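# Close the black caliper's jaws on the green table

## Task

The black caliper rests on the green table with its jaws spread wide; bring the jaws together until they meet. The caliper must stay on the green table, none of the panel's buttons may be pressed, and when you finish every stator core must still be upright, in its fixture, not fallen and not lying on the caliper.

## Robot and tools

Robot: two arms, left_arm and right_arm. right_arm has a right hand; left_arm has its mirror-image left hand. Each hand has index, middle and ring fingers plus a thumb, driven by 16 motors. Calibrated base positions in the scene frame: left_arm (+0.008, +0.309, +0.018) m, right_arm (-0.010, -0.268, +0.005) m, each turned slightly about z. A two-camera stand sits behind the arms. Loose objects can get a brief nudge now and then.

Frames: the scene frame has its origin at table-top height, midway between the nominal bases. +z is up, +x points out over the table, and left_arm is on the +y side. Image left and right do not match the arm names. Fixed cameras and the table use the scene frame. Each arm's hand position, orientation, Hand target and offsets use that arm's own base frame.

Hand point: a spot just beyond the index and middle knuckles, off the palm side. Its axes are +z along the straight fingers toward the tips and +y out of the palm face, which lies at y = -0.062. On the right hand +x points away from the thumb; on the left hand +x points toward it. Straight fingertips reach about 0.139 m past the knuckles, which sit at z = -0.017. A rigid mast near the wrist, on the palm side, can strike things.

execute_actions(actions, cameras):
- actions is a list of actions. Each action takes 0.5 s and holds up to 15 rows, one row per 1/30 s step. If there are fewer than 15 rows, the last row repeats.
- Every row has exactly 48 numbers, each in [-1, 1], and both arms' numbers are always included, in this order:
  - left dx, dy, dz, rx, ry, rz;
  - the 16 left hand goals;
  - left current_limit, left speed;
  - the same 24 numbers for the right arm.
- dx..rz are an offset, not a pose. They are measured from the arm's Hand target as it stood when the action began, along that arm's base axes. 1.0 equals 0.6 m or 180 degrees. rx, ry, rz form one rotation vector, applied about the Hand target position.
- Every row within one action counts from that same starting target, so rows do not add up. Successive actions do add up: repeating an offset moves the arm further. All zeros re-requests the current target.
- If dx, dy, dz together are longer than 1.0, the move is shortened along its direction.
- Hand goal order: index_mcp, index_abd, index_pip, index_dip, middle_mcp, middle_abd, middle_pip, middle_dip, ring_mcp, ring_abd, ring_pip, ring_dip, thumb_cmc, thumb_axl, thumb_mcp, thumb_ipl.
- These hand goals are absolute angles, scaled between each hinge's two stops. Values that leave a digit straight:
  - mcp +0.75, abd 0.00, pip +0.58, dip +0.70;
  - thumb_cmc +0.71, thumb_axl +0.68, thumb_mcp +0.23, thumb_ipl +0.17.
- Moving toward -1 curls the fingers toward the palm and swings the thumb round in front of the palm. A 0 is a real goal, not 'no change'. To leave a hand as it is, send back its hand_goal, hand_current_limit and hand_speed.
- current_limit maps -1..+1 to 0..550 mA, never below 11 mA; very low values may not lift a finger. speed gives (speed+1)/2 of 8.5 rad/s. At the start these are +0.4 and -0.6. They stay as last sent.
- cameras: a list of names, or ["all"], or []. If left out, images come only when actions is empty. An unknown name invalidates the whole call. An empty actions list also returns the full result.

Motion: each step, the controller limits the commanded orientation to 40 degrees from the measured one, then moves the joints by damped IK, putting position first. The hand often stops short of the target, and the elbow sags under load. Send the missing distance as a further offset, aiming higher if needed. Tiny moves may not start. To stop pushing against something, set the target back past where the hand point is.

Results:
- end_effector_position (m) and end_effector_quat_wxyz, in base frame; these can be a few cm off.
- Hand target: the last commanded target after clipping; the next offsets count from it.
- Joint positions, velocities and torques. Velocities read "within noise" when still. Torques include gravity, carry offsets and noise, and numbers 3 and 4 wrap at ±28 N m.
- Per hand motor, in the goal order above: hand_goal (written goals), hand_measured (actual positions), hand_current_ma (positive means pushing toward -1), and hand_state. hand_state is one of: moving; goal (within 0.02 of its goal); blocked (stopped short and pressing); overload (shut down).
- A finger presses only while its goal lies past the object's surface. The further past, the harder it presses.

zoom_image(camera, region): gives an enlarged crop of the newest image from cam_head_left, cam_head_right, cam_high, cam_left_wrist or cam_right_wrist. region is [x0, y0, x1, y1] in pixels from the top-left, at most 504 by 504. Image sizes: head and high cameras 896x504; wrist cameras 672x504.

finished_scene(scene): scene is 1 and may be omitted. This ends the scene for good, so call it only once the jaws are shut and everything is stable. Replying without any tool call also ends the scene.

Cautions:
- Motor overload: a motor drawing 495 mA or more builds up time, and after 5 s it shuts off for 10 s.
- Heat: holding loads, reaching far out or pushing toward an unreachable pose heats motors. At 85 °C a MOTOR HOT line appears. At 100 °C the arm drops and stays stopped for 30-60 s, sometimes with no warning first.
- If an arm is stopped, hand commands sent meanwhile are lost.
- Never let the arms hit or press each other, and never close one hand on the other.
- Avoid hard impacts on fixed or heavy objects, the panel buttons and the stator cores.
- Don't let the caliper leave the table or drop from any height.
- Joint limits (rad): waist ±2.880, shoulder 0 to 3.142, elbow 0 to 3.019, wrist pitch -1.693 to 1.571, wrist yaw ±1.571, wrist roll ±2.094.
- Time keeps running while you think, and the robot holds its last command during that time.

Each tool is called after "Emit:" by a JSON object that holds its "method" and its "body", one argument or row to a line.

## Session

Emit:
{"method": "execute_actions", "body": {
  "actions": []
}}

Scene clock: 0.00 s.
left_arm: end_effector_position=(+0.5579, -0.0093, +0.2271) hand_goal=(+0.754, +0.000, +0.576, +0.696, +0.754, +0.000, +0.576, +0.696, +0.754, +0.000, +0.576, +0.696, +0.714, +0.678, +0.226, +0.168) hand_measured=(+0.754, +0.000, +0.576, +0.696, +0.754, +0.000, +0.576, +0.696, +0.754, +0.000, +0.576, +0.696, +0.714, +0.678, +0.226, +0.168) hand_current_ma=(+0, +0, +0, +0, +0, +0, +0, +0, +0, +0, +0, +0, +0, +0, +0, +0) hand_state=(goal, goal, goal, goal, goal, goal, goal, goal, goal, goal, goal, goal, goal, goal, goal, goal) hand_current_limit=0.40 hand_speed=-0.60 end_effector_quat_wxyz=(+0.341, +0.543, +0.766, +0.045) | right_arm: end_effector_position=(+0.1176, +0.2946, +0.2420) hand_goal=(+0.754, +0.000, +0.576, +0.696, +0.754, +0.000, +0.576, +0.696, +0.754, +0.000, +0.576, +0.696, +0.714, +0.678, +0.226, +0.168) hand_measured=(+0.754, +0.000, +0.576, +0.696, +0.754, +0.000, +0.576, +0.696, +0.754, +0.000, +0.576, +0.696, +0.714, +0.678, +0.226, +0.168) hand_current_ma=(+0, +0, +0, +0, +0, +0, +0, +0, +0, +0, +0, +0, +0, +0, +0, +0) hand_state=(goal, goal, goal, goal, goal, goal, goal, goal, goal, goal, goal, goal, goal, goal, goal, goal) hand_current_limit=0.40 hand_speed=-0.60 end_effector_quat_wxyz=(-0.429, +0.659, +0.608, -0.115)
Joint positions: left_arm=[-0.027 1.305 0.98 -0.597 0.289 -0.462] | right_arm=[0.913 1.129 1.095 -1.66 -0.914 0.932]
Joint velocities: within noise
Joint torques (N m): no reading
Heat: left arm: hottest wrist pitch 33 °C; right arm: hottest wrist roll 33 °C.
Hand target: left_arm +0.5655, -0.0095, +0.2412; +0.352, +0.542, +0.761, +0.053 | right_arm +0.1214, +0.2994, +0.2503; -0.430, +0.656, +0.612, -0.106

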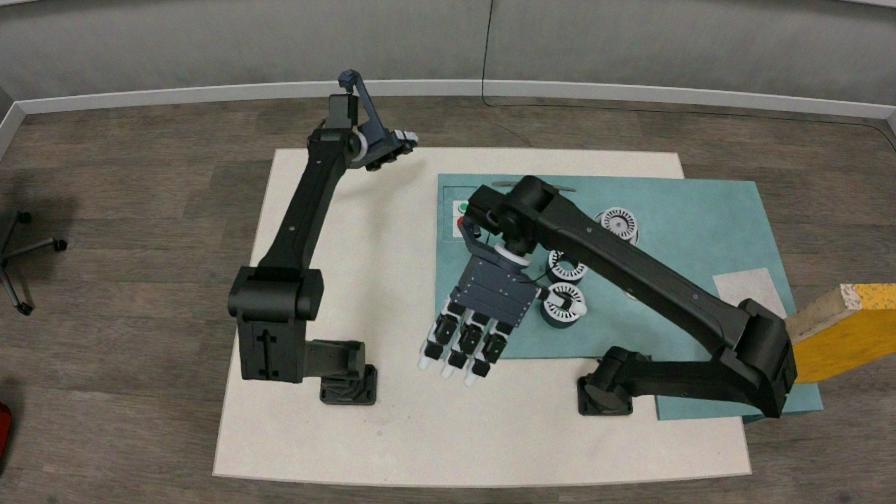

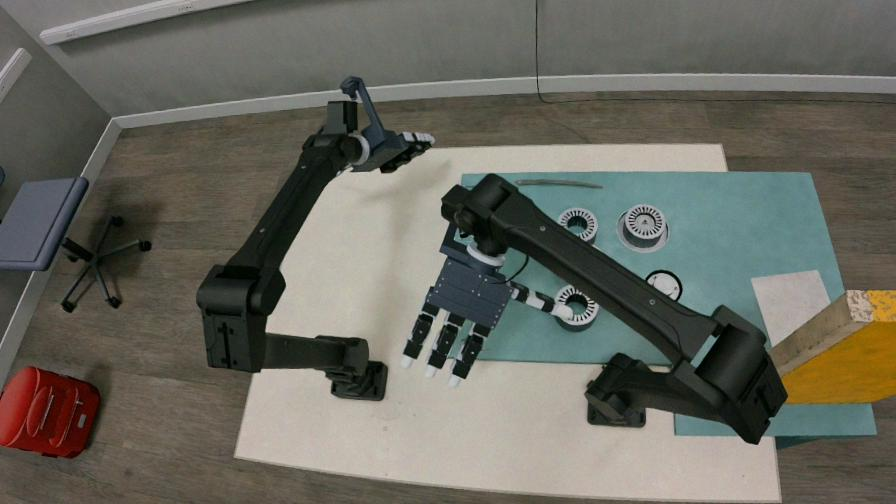

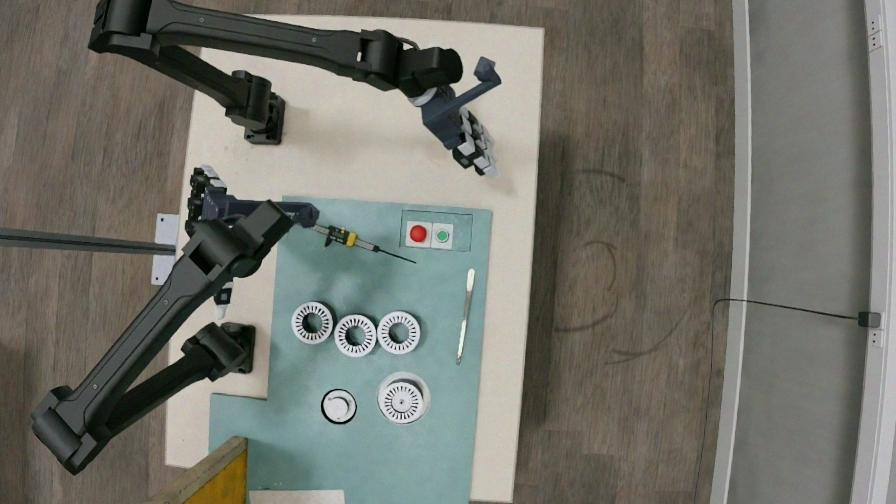

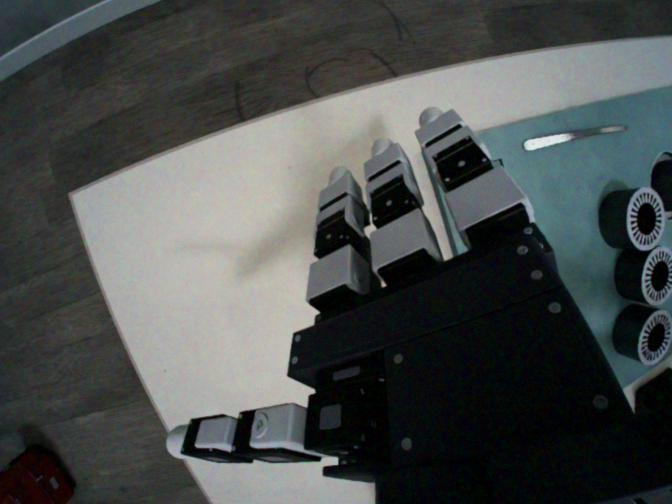

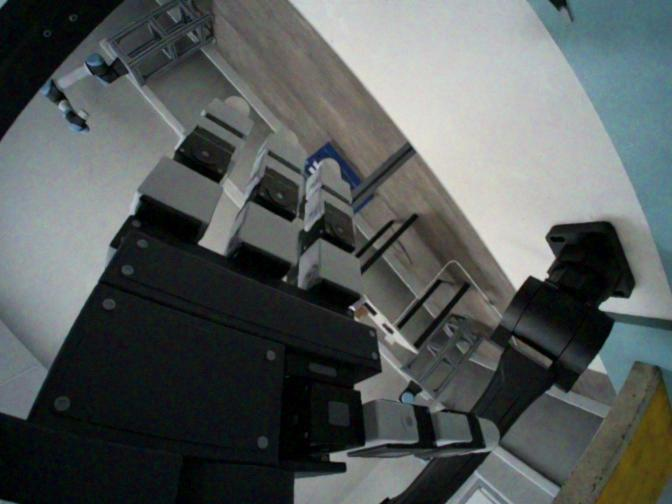

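Emit:
{"method": "zoom_image", "body": {
  "camera": "cam_high",
  "region": [280, 190, 480, 300]
}}

Emit:
{"method": "zoom_image", "body": {
  "camera": "cam_high",
  "region": [0, 0, 504, 504]
}}

Scaled by 2.520 from the camera's 896x504 image, which has a finer 1280x720 frame.

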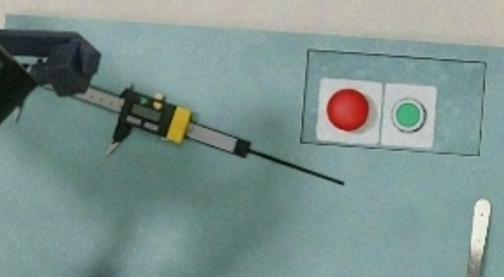

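Scaled by 1.000.

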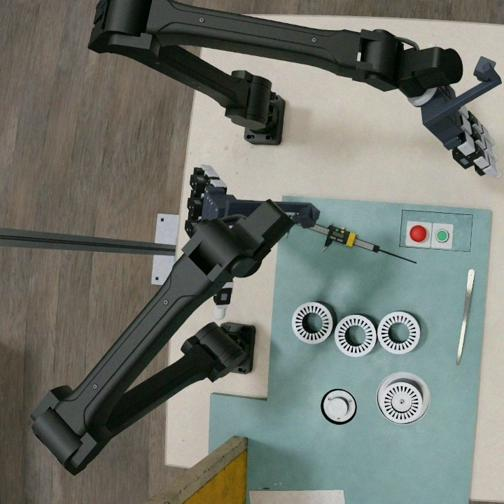

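Emit:
{"method": "execute_actions", "body": {
  "actions": [
    [[0,0,0,0,0,0,0.75,0,0.58,0.7,0.75,0,0.58,0.7,0.75,0,0.58,0.7,0.71,0.68,0.23,0.17,0.4,-0.6,0,-0.05,0.12,0.0376,-0.175,0.12,0.75,0,0.58,0.7,0.75,0,0.58,0.7,0.75,0,0.58,0.7,-0.5,0.68,0.23,0.17,0.4,-0.6]],
    [[0,0,0,0,0,0,0.75,0,0.58,0.7,0.75,0,0.58,0.7,0.75,0,0.58,0.7,0.71,0.68,0.23,0.17,0.4,-0.6,-0.05,-0.1,0.05,0.0376,-0.175,0.12,0.75,0,0.58,0.7,0.75,0,0.58,0.7,0.75,0,0.58,0.7,-0.5,0.68,0.23,0.17,0.4,-0.6]]
  ],
  "cameras": ["all"]
}}

Scene clock: 170.87 s.
left_arm: end_effector_position=(+0.5579, -0.0093, +0.2271) hand_goal=(+0.750, +0.000, +0.580, +0.700, +0.750, +0.000, +0.580, +0.700, +0.750, +0.000, +0.580, +0.700, +0.710, +0.680, +0.230, +0.170) hand_measured=(+0.754, +0.000, +0.578, +0.698, +0.754, +0.000, +0.578, +0.698, +0.754, +0.000, +0.578, +0.698, +0.716, +0.678, +0.224, +0.168) hand_current_ma=(+10, +0, -3, -4, +10, +0, -2, -4, +10, +0, -3, -4, +11, -4, -14, -6) hand_state=(goal, goal, goal, goal, goal, goal, goal, goal, goal, goal, goal, goal, goal, goal, goal, goal) hand_current_limit=0.40 hand_speed=-0.60 end_effector_quat_wxyz=(+0.341, +0.543, +0.766, +0.045) | right_arm: end_effector_position=(+0.0934, +0.2073, +0.3594) hand_goal=(+0.750, +0.000, +0.580, +0.700, +0.750, +0.000, +0.580, +0.700, +0.750, +0.000, +0.580, +0.700, -0.500, +0.680, +0.230, +0.170) hand_measured=(+0.750, +0.000, +0.578, +0.698, +0.750, +0.000, +0.578, +0.698, +0.750, +0.000, +0.578, +0.698, -0.494, +0.678, +0.226, +0.168) hand_current_ma=(+0, +0, -1, -2, +0, +0, -1, -1, +0, +0, -1, -1, +6, -2, -5, -2) hand_state=(goal, goal, goal, goal, goal, goal, goal, goal, goal, goal, goal, goal, goal, goal, goal, goal) hand_current_limit=0.40 hand_speed=-0.60 end_effector_quat_wxyz=(-0.061, +0.316, +0.928, +0.188)
Joint positions: left_arm=[-0.027 1.305 0.98 -0.597 0.289 -0.462] | right_arm=[1.332 0.537 1.04 -1.686 -0.086 0.435]
Joint torques (N m): left_arm=[-0.26 -12.28 12.25 2.14 0.16 0.19] | right_arm=[-0.5 2.61 9.11 1.21 0.09 -0.14]
Heat: left arm: hottest elbow 46 °C; right arm: hottest elbow 51 °C.
Hand target: left_arm +0.5655, -0.0095, +0.2412; +0.352, +0.542, +0.761, +0.053 | right_arm +0.0914, +0.2093, +0.3522; -0.059, +0.304, +0.936, +0.168
Off the commanded pose: left_arm 0.016 m, 2 deg | right_arm 0.008 m, 3 deg.
joint sent to its limit (right arm) — joint 4 (wrist pitch), lower limit. The joint targets still meet the commanded pose.

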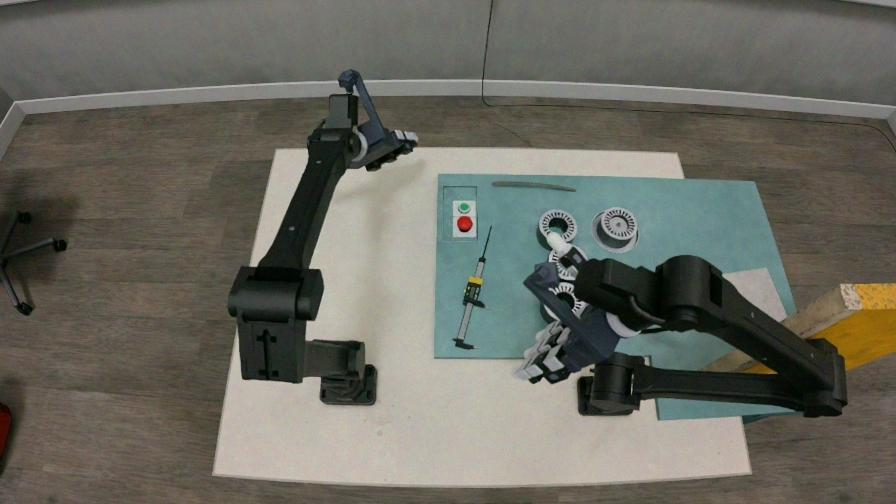

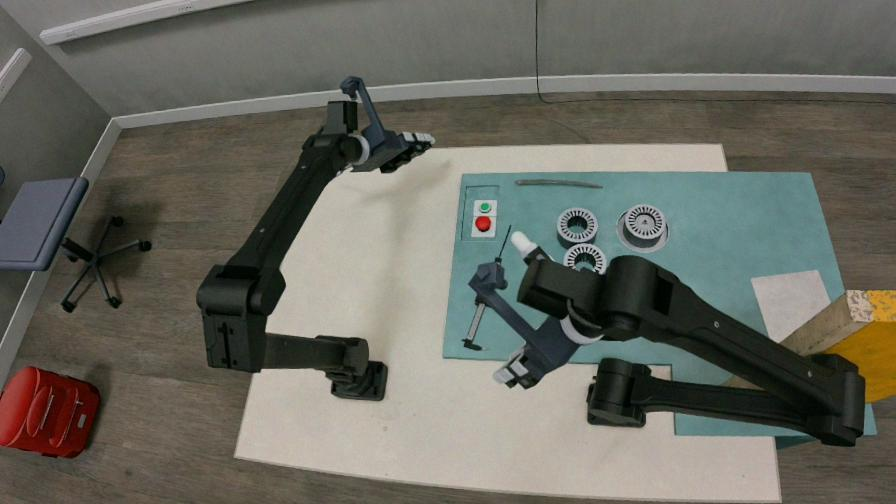

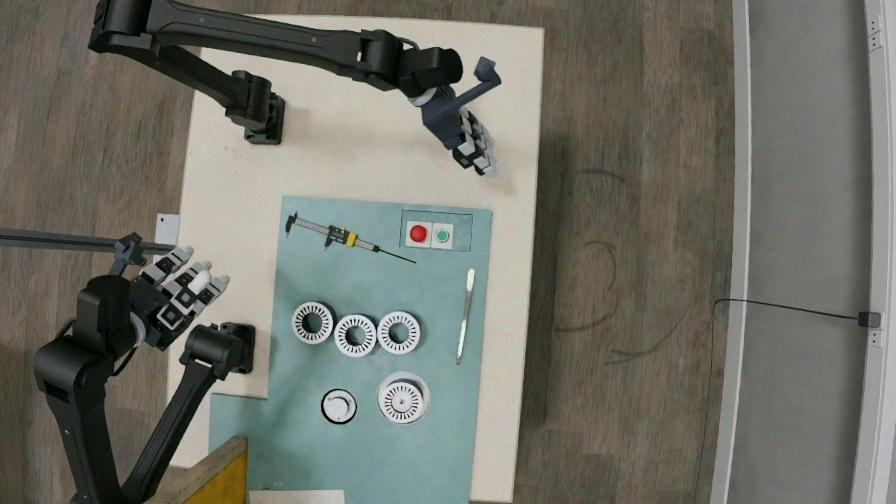

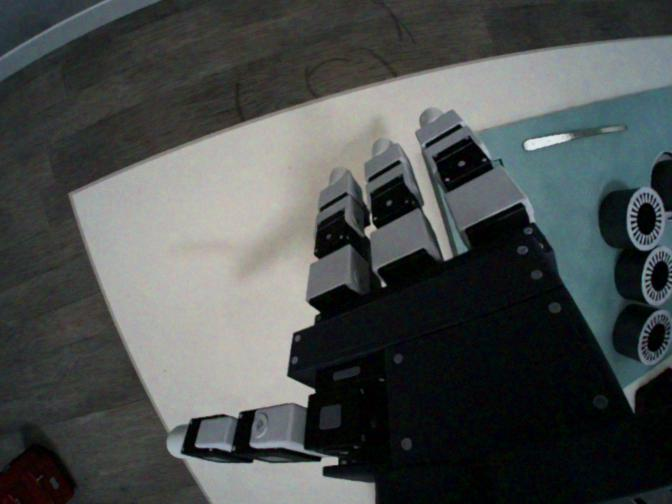

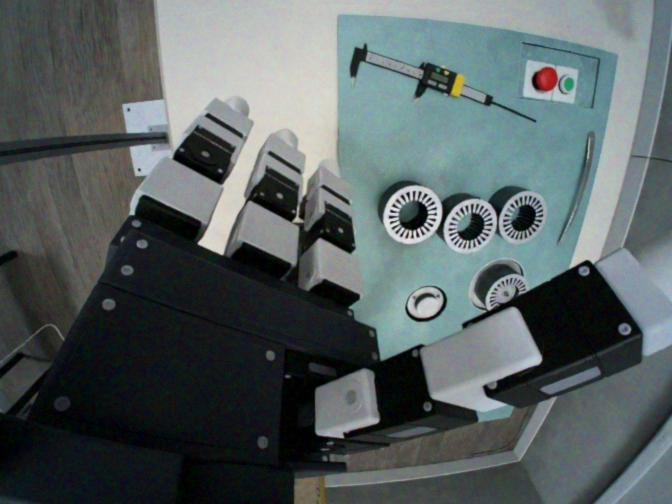

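Emit:
{"method": "zoom_image", "body": {
  "camera": "cam_high",
  "region": [270, 190, 430, 280]
}}

Emit:
{"method": "zoom_image", "body": {
  "camera": "cam_right_wrist",
  "region": [330, 20, 550, 150]
}}

Scaled by 3.150 from the camera's 896x504 image, which has a finer 1280x720 frame.

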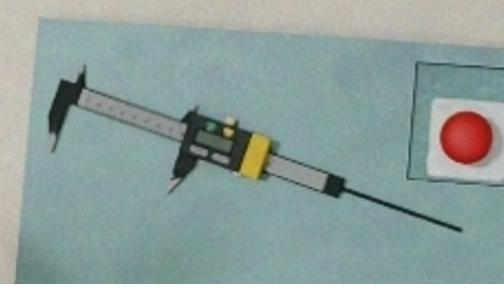

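Scaled by 2.291 from the camera's 672x504 image, which has a finer 960x720 frame.

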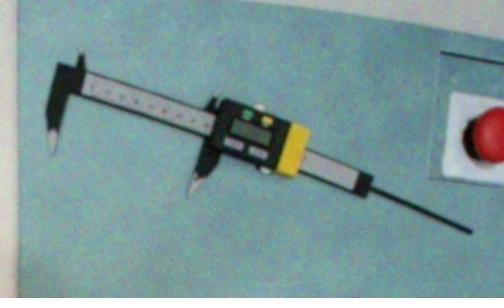

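Emit:
{"method": "execute_actions", "body": {
  "actions": [
    [[-0.118,-0.14,0,0.008,0.079,-0.111,0.75,0,0.58,0.7,0.75,0,0.58,0.7,0.75,0,0.58,0.7,0.71,0.68,0.23,0.17,0.4,-0.6,-0.046,0.081,-0.05,-0.003,-0.091,0.192,0.75,0,0.58,0.7,0.75,0,0.58,0.7,0.75,0,0.58,0.7,-0.5,0.68,0.23,0.17,0.4,-0.6]],
    [[-0.118,-0.14,0,0.008,0.079,-0.111,0.75,0,0.58,0.7,0.75,0,0.58,0.7,0.75,0,0.58,0.7,0.71,0.68,0.23,0.17,0.4,-0.6,-0.046,0.081,-0.05,-0.003,-0.091,0.192,0.75,0,0.58,0.7,0.75,0,0.58,0.7,0.75,0,0.58,0.7,-0.5,0.68,0.23,0.17,0.4,-0.6]],
    [[-0.118,-0.14,0,0,0,0,0.75,0,0.58,0.7,0.75,0,0.58,0.7,0.75,0,0.58,0.7,0.71,0.68,0.23,0.17,0.4,-0.6,-0.046,0.081,-0.05,-0.003,-0.091,0.192,0.75,0,0.58,0.7,0.75,0,0.58,0.7,0.75,0,0.58,0.7,-0.5,0.68,0.23,0.17,0.4,-0.6]]
  ],
  "cameras": ["all"]
}}

Scene clock: 243.40 s.
left_arm: end_effector_position=(+0.3511, -0.2615, +0.2418) hand_goal=(+0.750, +0.000, +0.580, +0.700, +0.750, +0.000, +0.580, +0.700, +0.750, +0.000, +0.580, +0.700, +0.710, +0.680, +0.230, +0.170) hand_measured=(+0.750, +0.000, +0.578, +0.698, +0.748, +0.000, +0.578, +0.698, +0.748, +0.000, +0.578, +0.698, +0.712, +0.678, +0.224, +0.168) hand_current_ma=(-1, +1, -3, -4, -2, +1, -2, -4, -2, +1, -3, -4, +2, -4, -14, -6) hand_state=(goal, goal, goal, goal, goal, goal, goal, goal, goal, goal, goal, goal, goal, goal, goal, goal) hand_current_limit=0.40 hand_speed=-0.60 end_effector_quat_wxyz=(+0.138, +0.776, +0.586, -0.186) | right_arm: end_effector_position=(+0.0045, +0.3423, +0.2437) hand_goal=(+0.750, +0.000, +0.580, +0.700, +0.750, +0.000, +0.580, +0.700, +0.750, +0.000, +0.580, +0.700, -0.500, +0.680, +0.230, +0.170) hand_measured=(+0.750, +0.000, +0.578, +0.698, +0.752, +0.000, +0.578, +0.698, +0.752, +0.000, +0.578, +0.698, -0.502, +0.678, +0.226, +0.168) hand_current_ma=(+0, +0, -1, -1, +0, +0, -1, -1, +1, +0, -1, -1, +0, -2, -5, -2) hand_state=(goal, goal, goal, goal, goal, goal, goal, goal, goal, goal, goal, goal, goal, goal, goal, goal) hand_current_limit=0.40 hand_speed=-0.60 end_effector_quat_wxyz=(+0.169, -0.601, +0.770, +0.129)
Joint positions: left_arm=[-0.567 1.2 1.128 -1.359 0.447 -0.322] | right_arm=[1.305 0.864 0.857 -1.135 -0.003 -1.59]
Joint torques (N m): left_arm=[-0.44 -9.52 9.16 1.39 0.25 -0.11] | right_arm=[-2.08 -2.02 14.74 2.18 -0.27 -0.06]
Heat: left arm: hottest elbow 48 °C; right arm: hottest elbow 44 °C.
Hand target: left_arm +0.3529, -0.2616, +0.2410; +0.141, +0.772, +0.592, -0.183 | right_arm +0.0086, +0.3551, +0.2622; +0.182, -0.608, +0.759, +0.144
Off the commanded pose: left_arm 0.002 m, 1 deg | right_arm 0.023 m, 3 deg.

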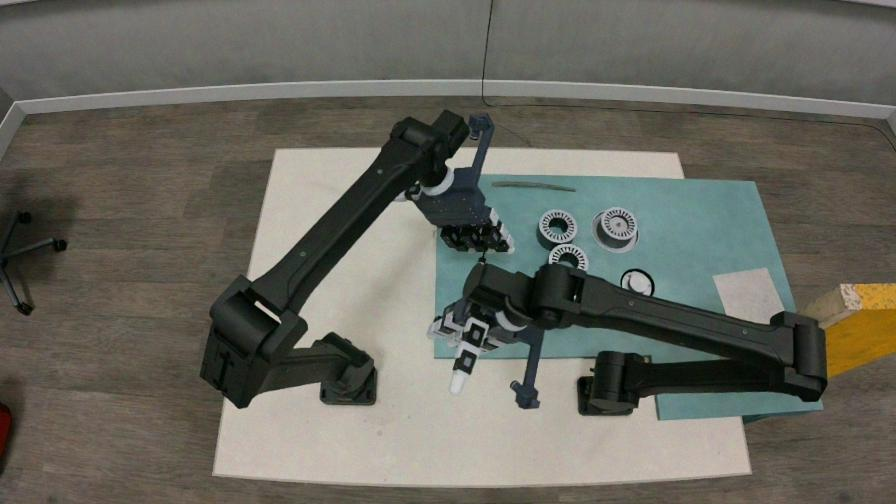

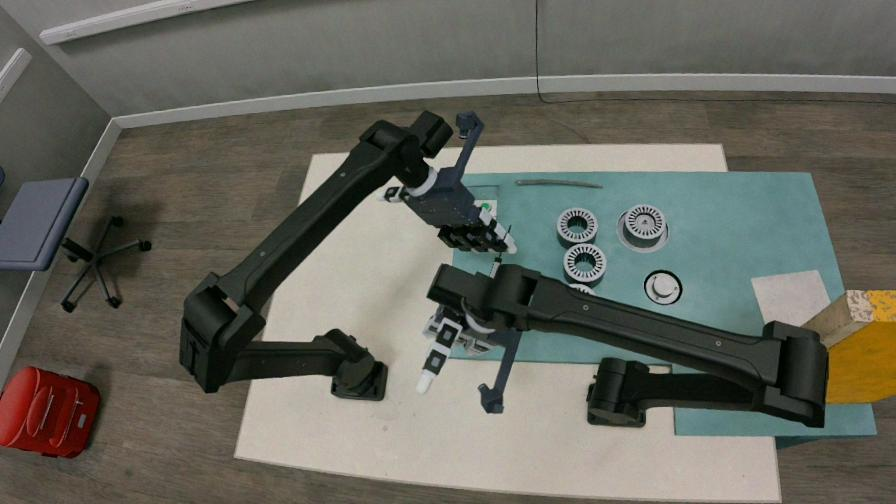

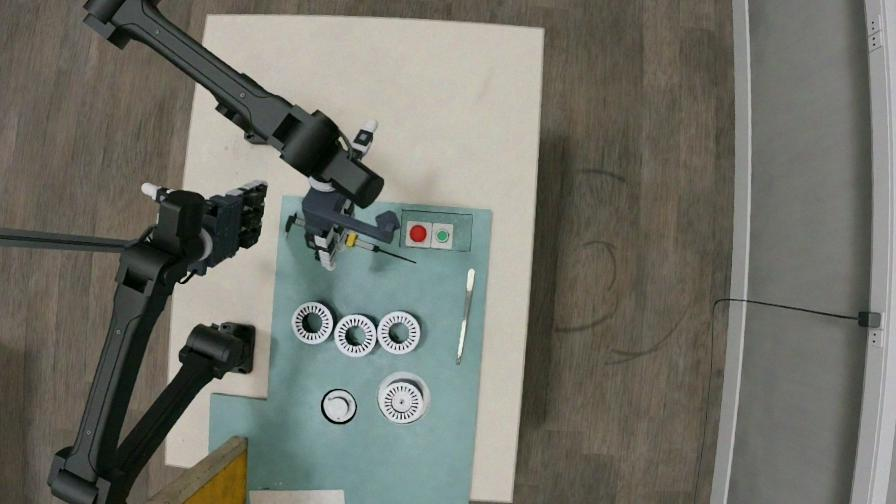

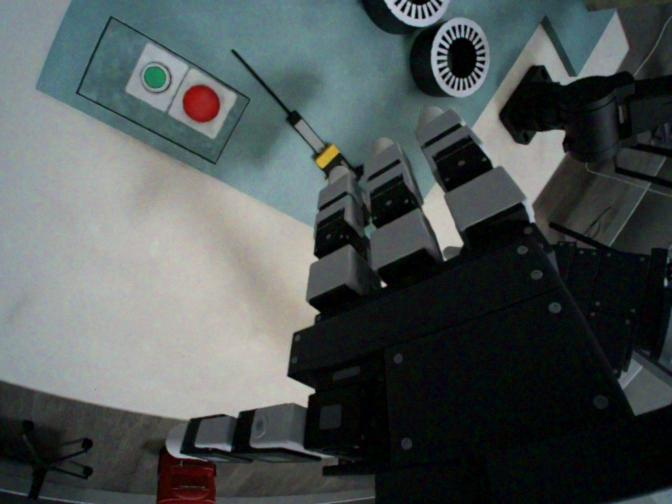

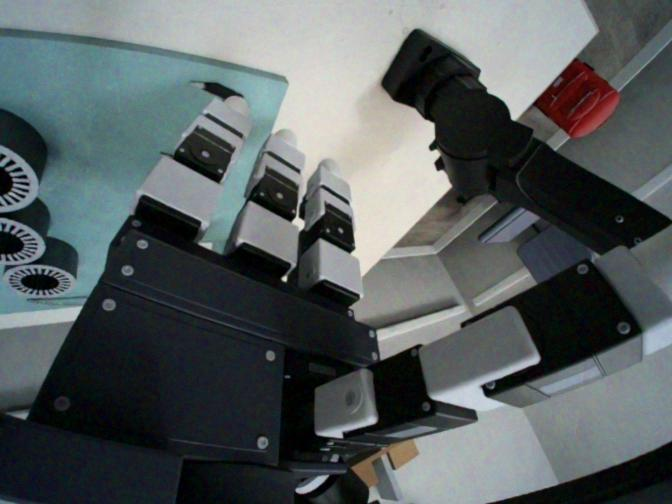

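Emit:
{"method": "zoom_image", "body": {
  "camera": "cam_high",
  "region": [220, 160, 430, 290]
}}

Emit:
{"method": "zoom_image", "body": {
  "camera": "cam_left_wrist",
  "region": [200, 30, 540, 280]
}}

Emit:
{"method": "zoom_image", "body": {
  "camera": "cam_head_left",
  "region": [380, 180, 560, 400]
}}

Scaled by 2.400 from the camera's 896x504 image, which has a finer 1280x720 frame.

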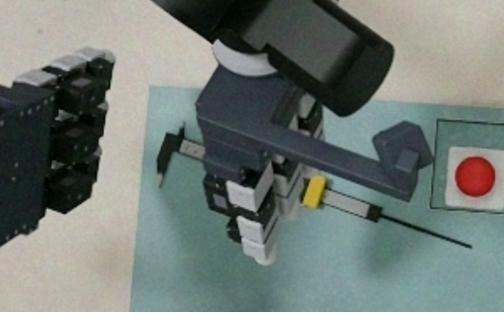

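Scaled by 1.482 from the camera's 672x504 image, which has a finer 960x720 frame.

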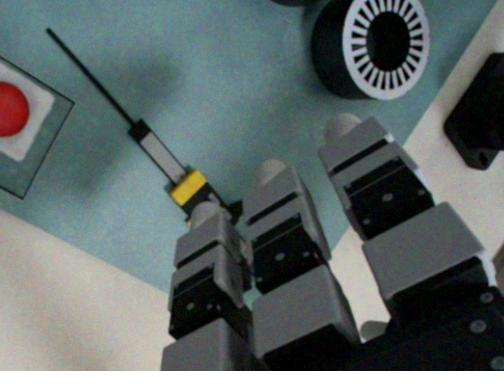

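Scaled by 2.291 from the camera's 896x504 image, which has a finer 1280x720 frame.

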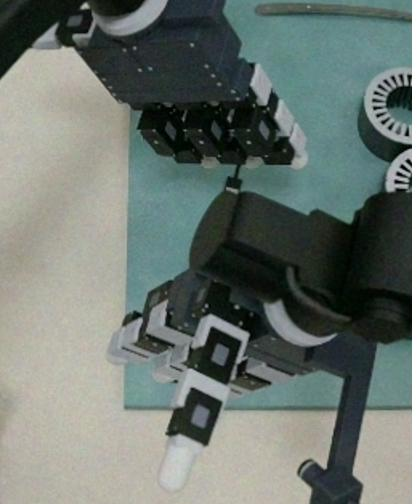

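Emit:
{"method": "zoom_image", "body": {
  "camera": "cam_high",
  "region": [180, 160, 300, 290]
}}

Emit:
{"method": "zoom_image", "body": {
  "camera": "cam_right_wrist",
  "region": [130, 60, 380, 280]
}}

Scaled by 3.877 from the camera's 896x504 image, which has a finer 1280x720 frame.

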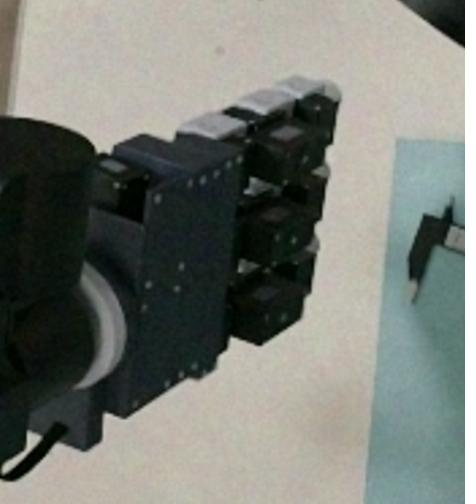

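Scaled by 2.016 from the camera's 672x504 image, which has a finer 960x720 frame.

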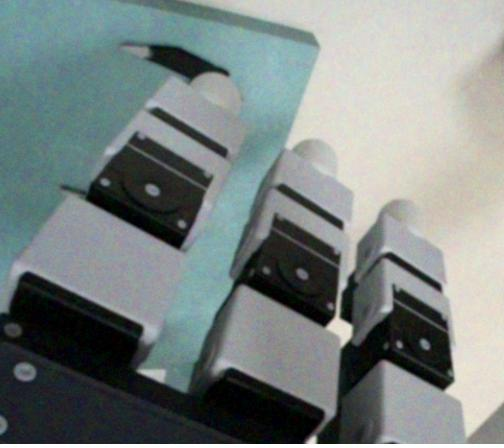

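Emit:
{"method": "execute_actions", "body": {
  "actions": [
    [[0.05,0.017,-0.08,0,0,0,0.75,0,0.58,0.7,0.75,0,0.58,0.7,0.75,0,0.58,0.7,0.71,0.68,0.23,0.17,0.4,-0.6,0,0.01,-0.065,0,0,0,0.75,0,0.58,0.7,0.75,0,0.58,0.7,0.75,0,0.58,0.7,-0.5,0.68,0.23,0.17,0.4,-0.6]],
    [[0,0,-0.08,0,0,0,0.75,0,0.58,0.7,0.75,0,0.58,0.7,0.75,0,0.58,0.7,0.71,0.68,0.23,0.17,0.4,-0.6,0,0.01,-0.06,0,0,0,0.75,0,0.58,0.7,0.75,0,0.58,0.7,0.75,0,0.58,0.7,-0.5,0.68,0.23,0.17,0.4,-0.6]]
  ],
  "cameras": ["cam_high","cam_left_wrist","cam_right_wrist"]
}}

Emit:
{"method": "zoom_image", "body": {
  "camera": "cam_high",
  "region": [230, 160, 410, 290]
}}

Emit:
{"method": "zoom_image", "body": {
  "camera": "cam_left_wrist",
  "region": [200, 30, 540, 280]
}}

Emit:
{"method": "zoom_image", "body": {
  "camera": "cam_right_wrist",
  "region": [130, 20, 380, 240]
}}

Scene clock: 294.07 s.
left_arm: end_effector_position=(+0.3786, -0.2497, +0.1459) hand_goal=(+0.750, +0.000, +0.580, +0.700, +0.750, +0.000, +0.580, +0.700, +0.750, +0.000, +0.580, +0.700, +0.710, +0.680, +0.230, +0.170) hand_measured=(+0.750, +0.000, +0.578, +0.698, +0.748, +0.000, +0.578, +0.698, +0.748, +0.000, +0.578, +0.698, +0.712, +0.678, +0.224, +0.168) hand_current_ma=(-1, +1, -3, -4, -2, +1, -2, -4, -2, +1, -3, -4, +2, -4, -14, -6) hand_state=(goal, goal, goal, goal, goal, goal, goal, goal, goal, goal, goal, goal, goal, goal, goal, goal) hand_current_limit=0.40 hand_speed=-0.60 end_effector_quat_wxyz=(+0.136, +0.768, +0.597, -0.186) | right_arm: end_effector_position=(+0.0081, +0.3665, +0.1939) hand_goal=(+0.750, +0.000, +0.580, +0.700, +0.750, +0.000, +0.580, +0.700, +0.750, +0.000, +0.580, +0.700, -0.500, +0.680, +0.230, +0.170) hand_measured=(+0.750, +0.000, +0.578, +0.698, +0.752, +0.000, +0.578, +0.698, +0.752, +0.000, +0.578, +0.698, -0.502, +0.678, +0.226, +0.168) hand_current_ma=(+0, +0, -1, -1, +0, +0, -1, -1, +1, +0, -1, -1, -1, -2, -5, -2) hand_state=(goal, goal, goal, goal, goal, goal, goal, goal, goal, goal, goal, goal, goal, goal, goal, goal) hand_current_limit=0.40 hand_speed=-0.60 end_effector_quat_wxyz=(+0.182, -0.604, +0.762, +0.146)
Joint positions: left_arm=[-0.505 1.309 0.967 -1.117 0.452 -0.282] | right_arm=[1.305 0.934 0.746 -0.913 -0.019 -1.602]
Joint torques (N m): left_arm=[-0.03 -10.34 9.05 1.37 0.37 0.24] | right_arm=[-1.44 -3.14 10.4 2.3 -0.19 0]
Heat: left arm: hottest elbow 46 °C; right arm: hottest elbow 58 °C.
Hand target: left_arm +0.3830, -0.2513, +0.1451; +0.141, +0.772, +0.592, -0.183 | right_arm +0.0085, +0.3673, +0.1874; +0.182, -0.608, +0.759, +0.145
Off the commanded pose: left_arm 0.005 m, 1 deg | right_arm 0.007 m, 1 deg.
Images, in order (width x height): cam_high 896x504, cam_left_wrist 672x504, cam_right_wrist 672x504.

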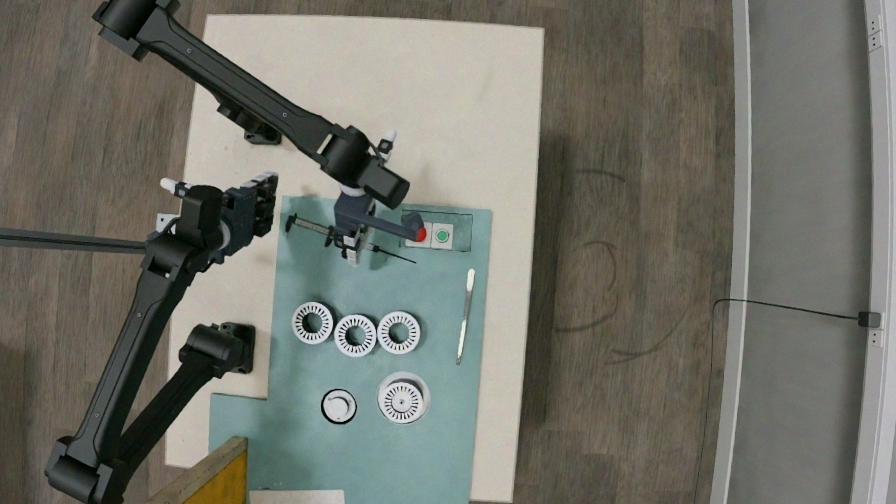

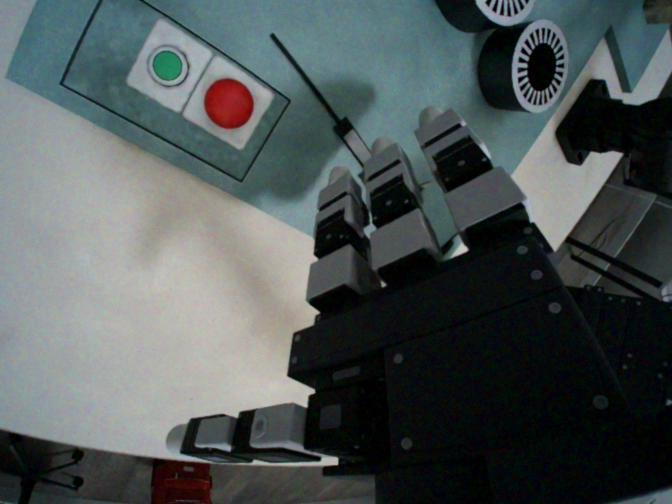

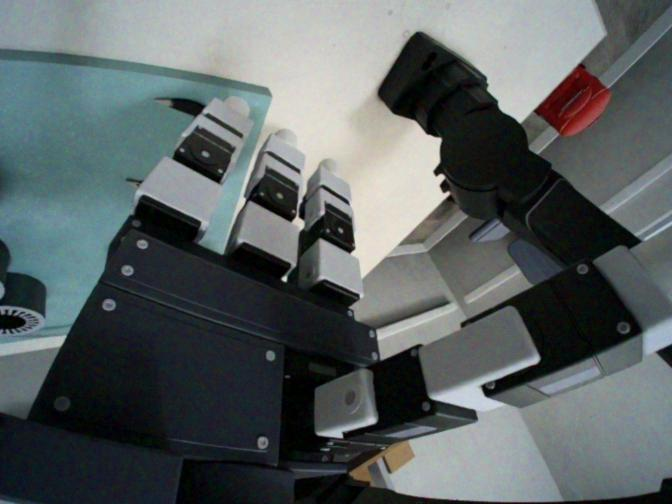

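Scaled by 2.800 from the camera's 896x504 image, which has a finer 1280x720 frame.

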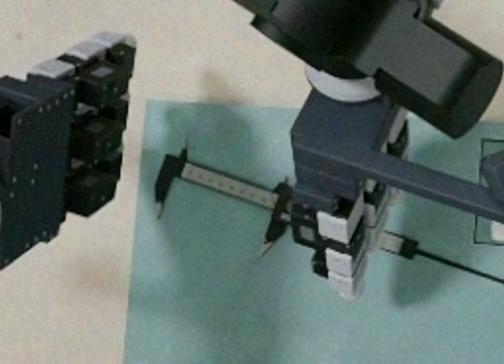

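Scaled by 1.482 from the camera's 672x504 image, which has a finer 960x720 frame.

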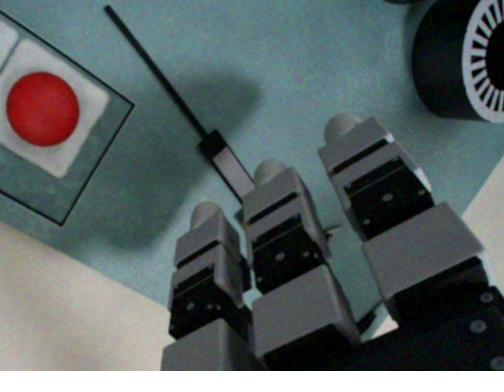

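Scaled by 2.016 from the camera's 672x504 image, which has a finer 960x720 frame.

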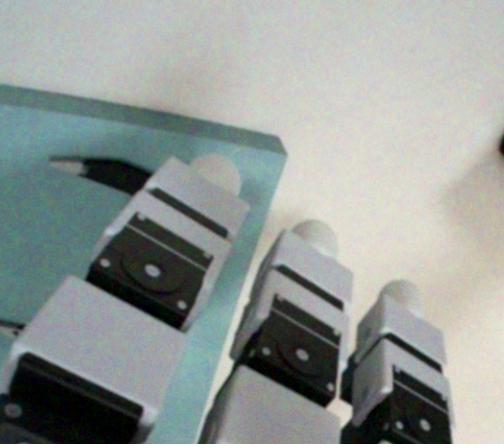

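Emit:
{"method": "zoom_image", "body": {
  "camera": "cam_high",
  "region": [320, 190, 400, 280]
}}

Emit:
{"method": "execute_actions", "body": {
  "actions": [],
  "cameras": ["cam_head_left","cam_head_right"]
}}

Emit:
{"method": "zoom_image", "body": {
  "camera": "cam_head_left",
  "region": [400, 180, 520, 400]
}}

Emit:
{"method": "zoom_image", "body": {
  "camera": "cam_head_right",
  "region": [400, 180, 540, 400]
}}

Scaled by 5.600 from the camera's 896x504 image, which has a finer 1280x720 frame.

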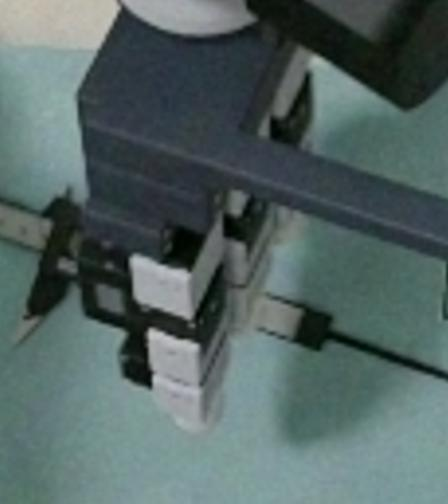

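Scene clock: 305.37 s.
left_arm: end_effector_position=(+0.3786, -0.2497, +0.1459) hand_goal=(+0.750, +0.000, +0.580, +0.700, +0.750, +0.000, +0.580, +0.700, +0.750, +0.000, +0.580, +0.700, +0.710, +0.680, +0.230, +0.170) hand_measured=(+0.750, +0.000, +0.578, +0.698, +0.748, +0.000, +0.578, +0.698, +0.748, +0.000, +0.578, +0.698, +0.712, +0.678, +0.224, +0.168) hand_current_ma=(-1, +1, -3, -4, -2, +1, -2, -4, -2, +1, -3, -4, +2, -4, -14, -6) hand_state=(goal, goal, goal, goal, goal, goal, goal, goal, goal, goal, goal, goal, goal, goal, goal, goal) hand_current_limit=0.40 hand_speed=-0.60 end_effector_quat_wxyz=(+0.136, +0.768, +0.597, -0.186) | right_arm: end_effector_position=(+0.0081, +0.3665, +0.1939) hand_goal=(+0.750, +0.000, +0.580, +0.700, +0.750, +0.000, +0.580, +0.700, +0.750, +0.000, +0.580, +0.700, -0.500, +0.680, +0.230, +0.170) hand_measured=(+0.750, +0.000, +0.578, +0.698, +0.752, +0.000, +0.578, +0.698, +0.752, +0.000, +0.578, +0.698, -0.502, +0.678, +0.226, +0.168) hand_current_ma=(+0, +0, -1, -1, +0, +0, -1, -1, +1, +0, -1, -1, -1, -2, -5, -2) hand_state=(goal, goal, goal, goal, goal, goal, goal, goal, goal, goal, goal, goal, goal, goal, goal, goal) hand_current_limit=0.40 hand_speed=-0.60 end_effector_quat_wxyz=(+0.182, -0.604, +0.762, +0.146)
Joint positions: left_arm=[-0.505 1.309 0.967 -1.117 0.452 -0.282] | right_arm=[1.305 0.934 0.746 -0.913 -0.019 -1.602]
Joint velocities: within noise
Joint torques (N m): left_arm=[0.21 -9.76 9.16 1.33 0.32 0.31] | right_arm=[-1.44 -3.14 10.4 2.3 -0.18 0]
Heat: left arm: hottest elbow 45 °C; right arm: hottest elbow 57 °C.
Hand target: left_arm +0.3830, -0.2513, +0.1451; +0.141, +0.772, +0.592, -0.183 | right_arm +0.0085, +0.3672, +0.1874; +0.182, -0.608, +0.759, +0.144
Off the commanded pose: left_arm 0.005 m, 1 deg | right_arm 0.007 m, 1 deg.
Images, in order (width x height): cam_head_left 896x504, cam_head_right 896x504.

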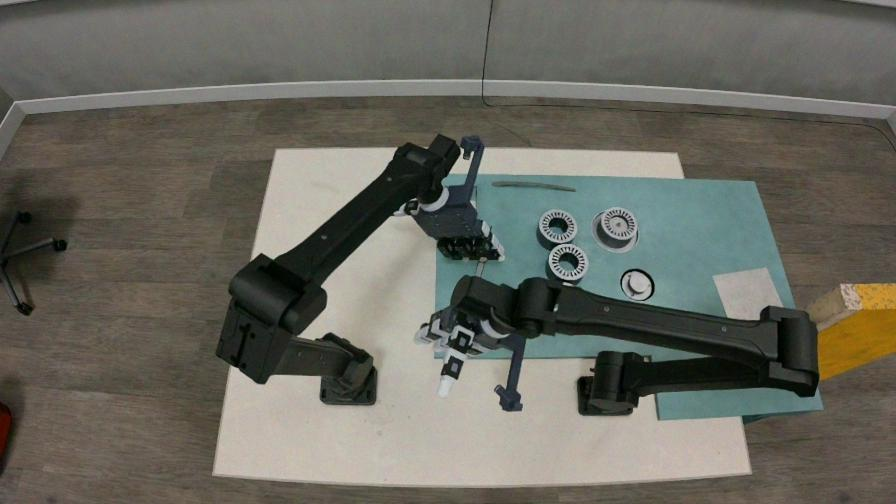

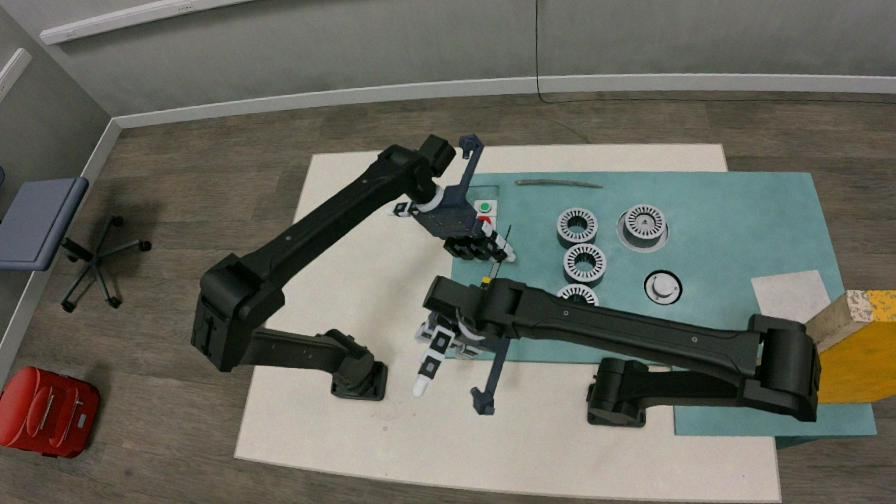

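Scaled by 2.291 from the camera's 896x504 image, which has a finer 1280x720 frame.

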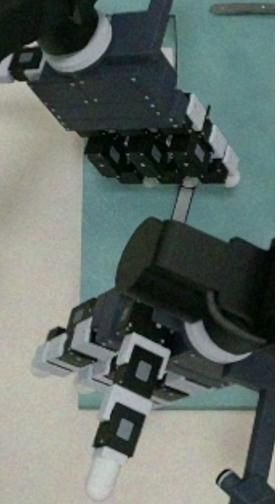

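Scaled by 2.291 from the camera's 896x504 image, which has a finer 1280x720 frame.

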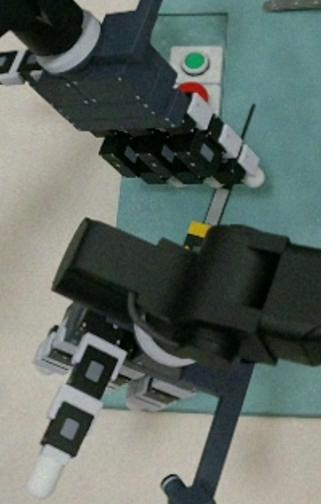

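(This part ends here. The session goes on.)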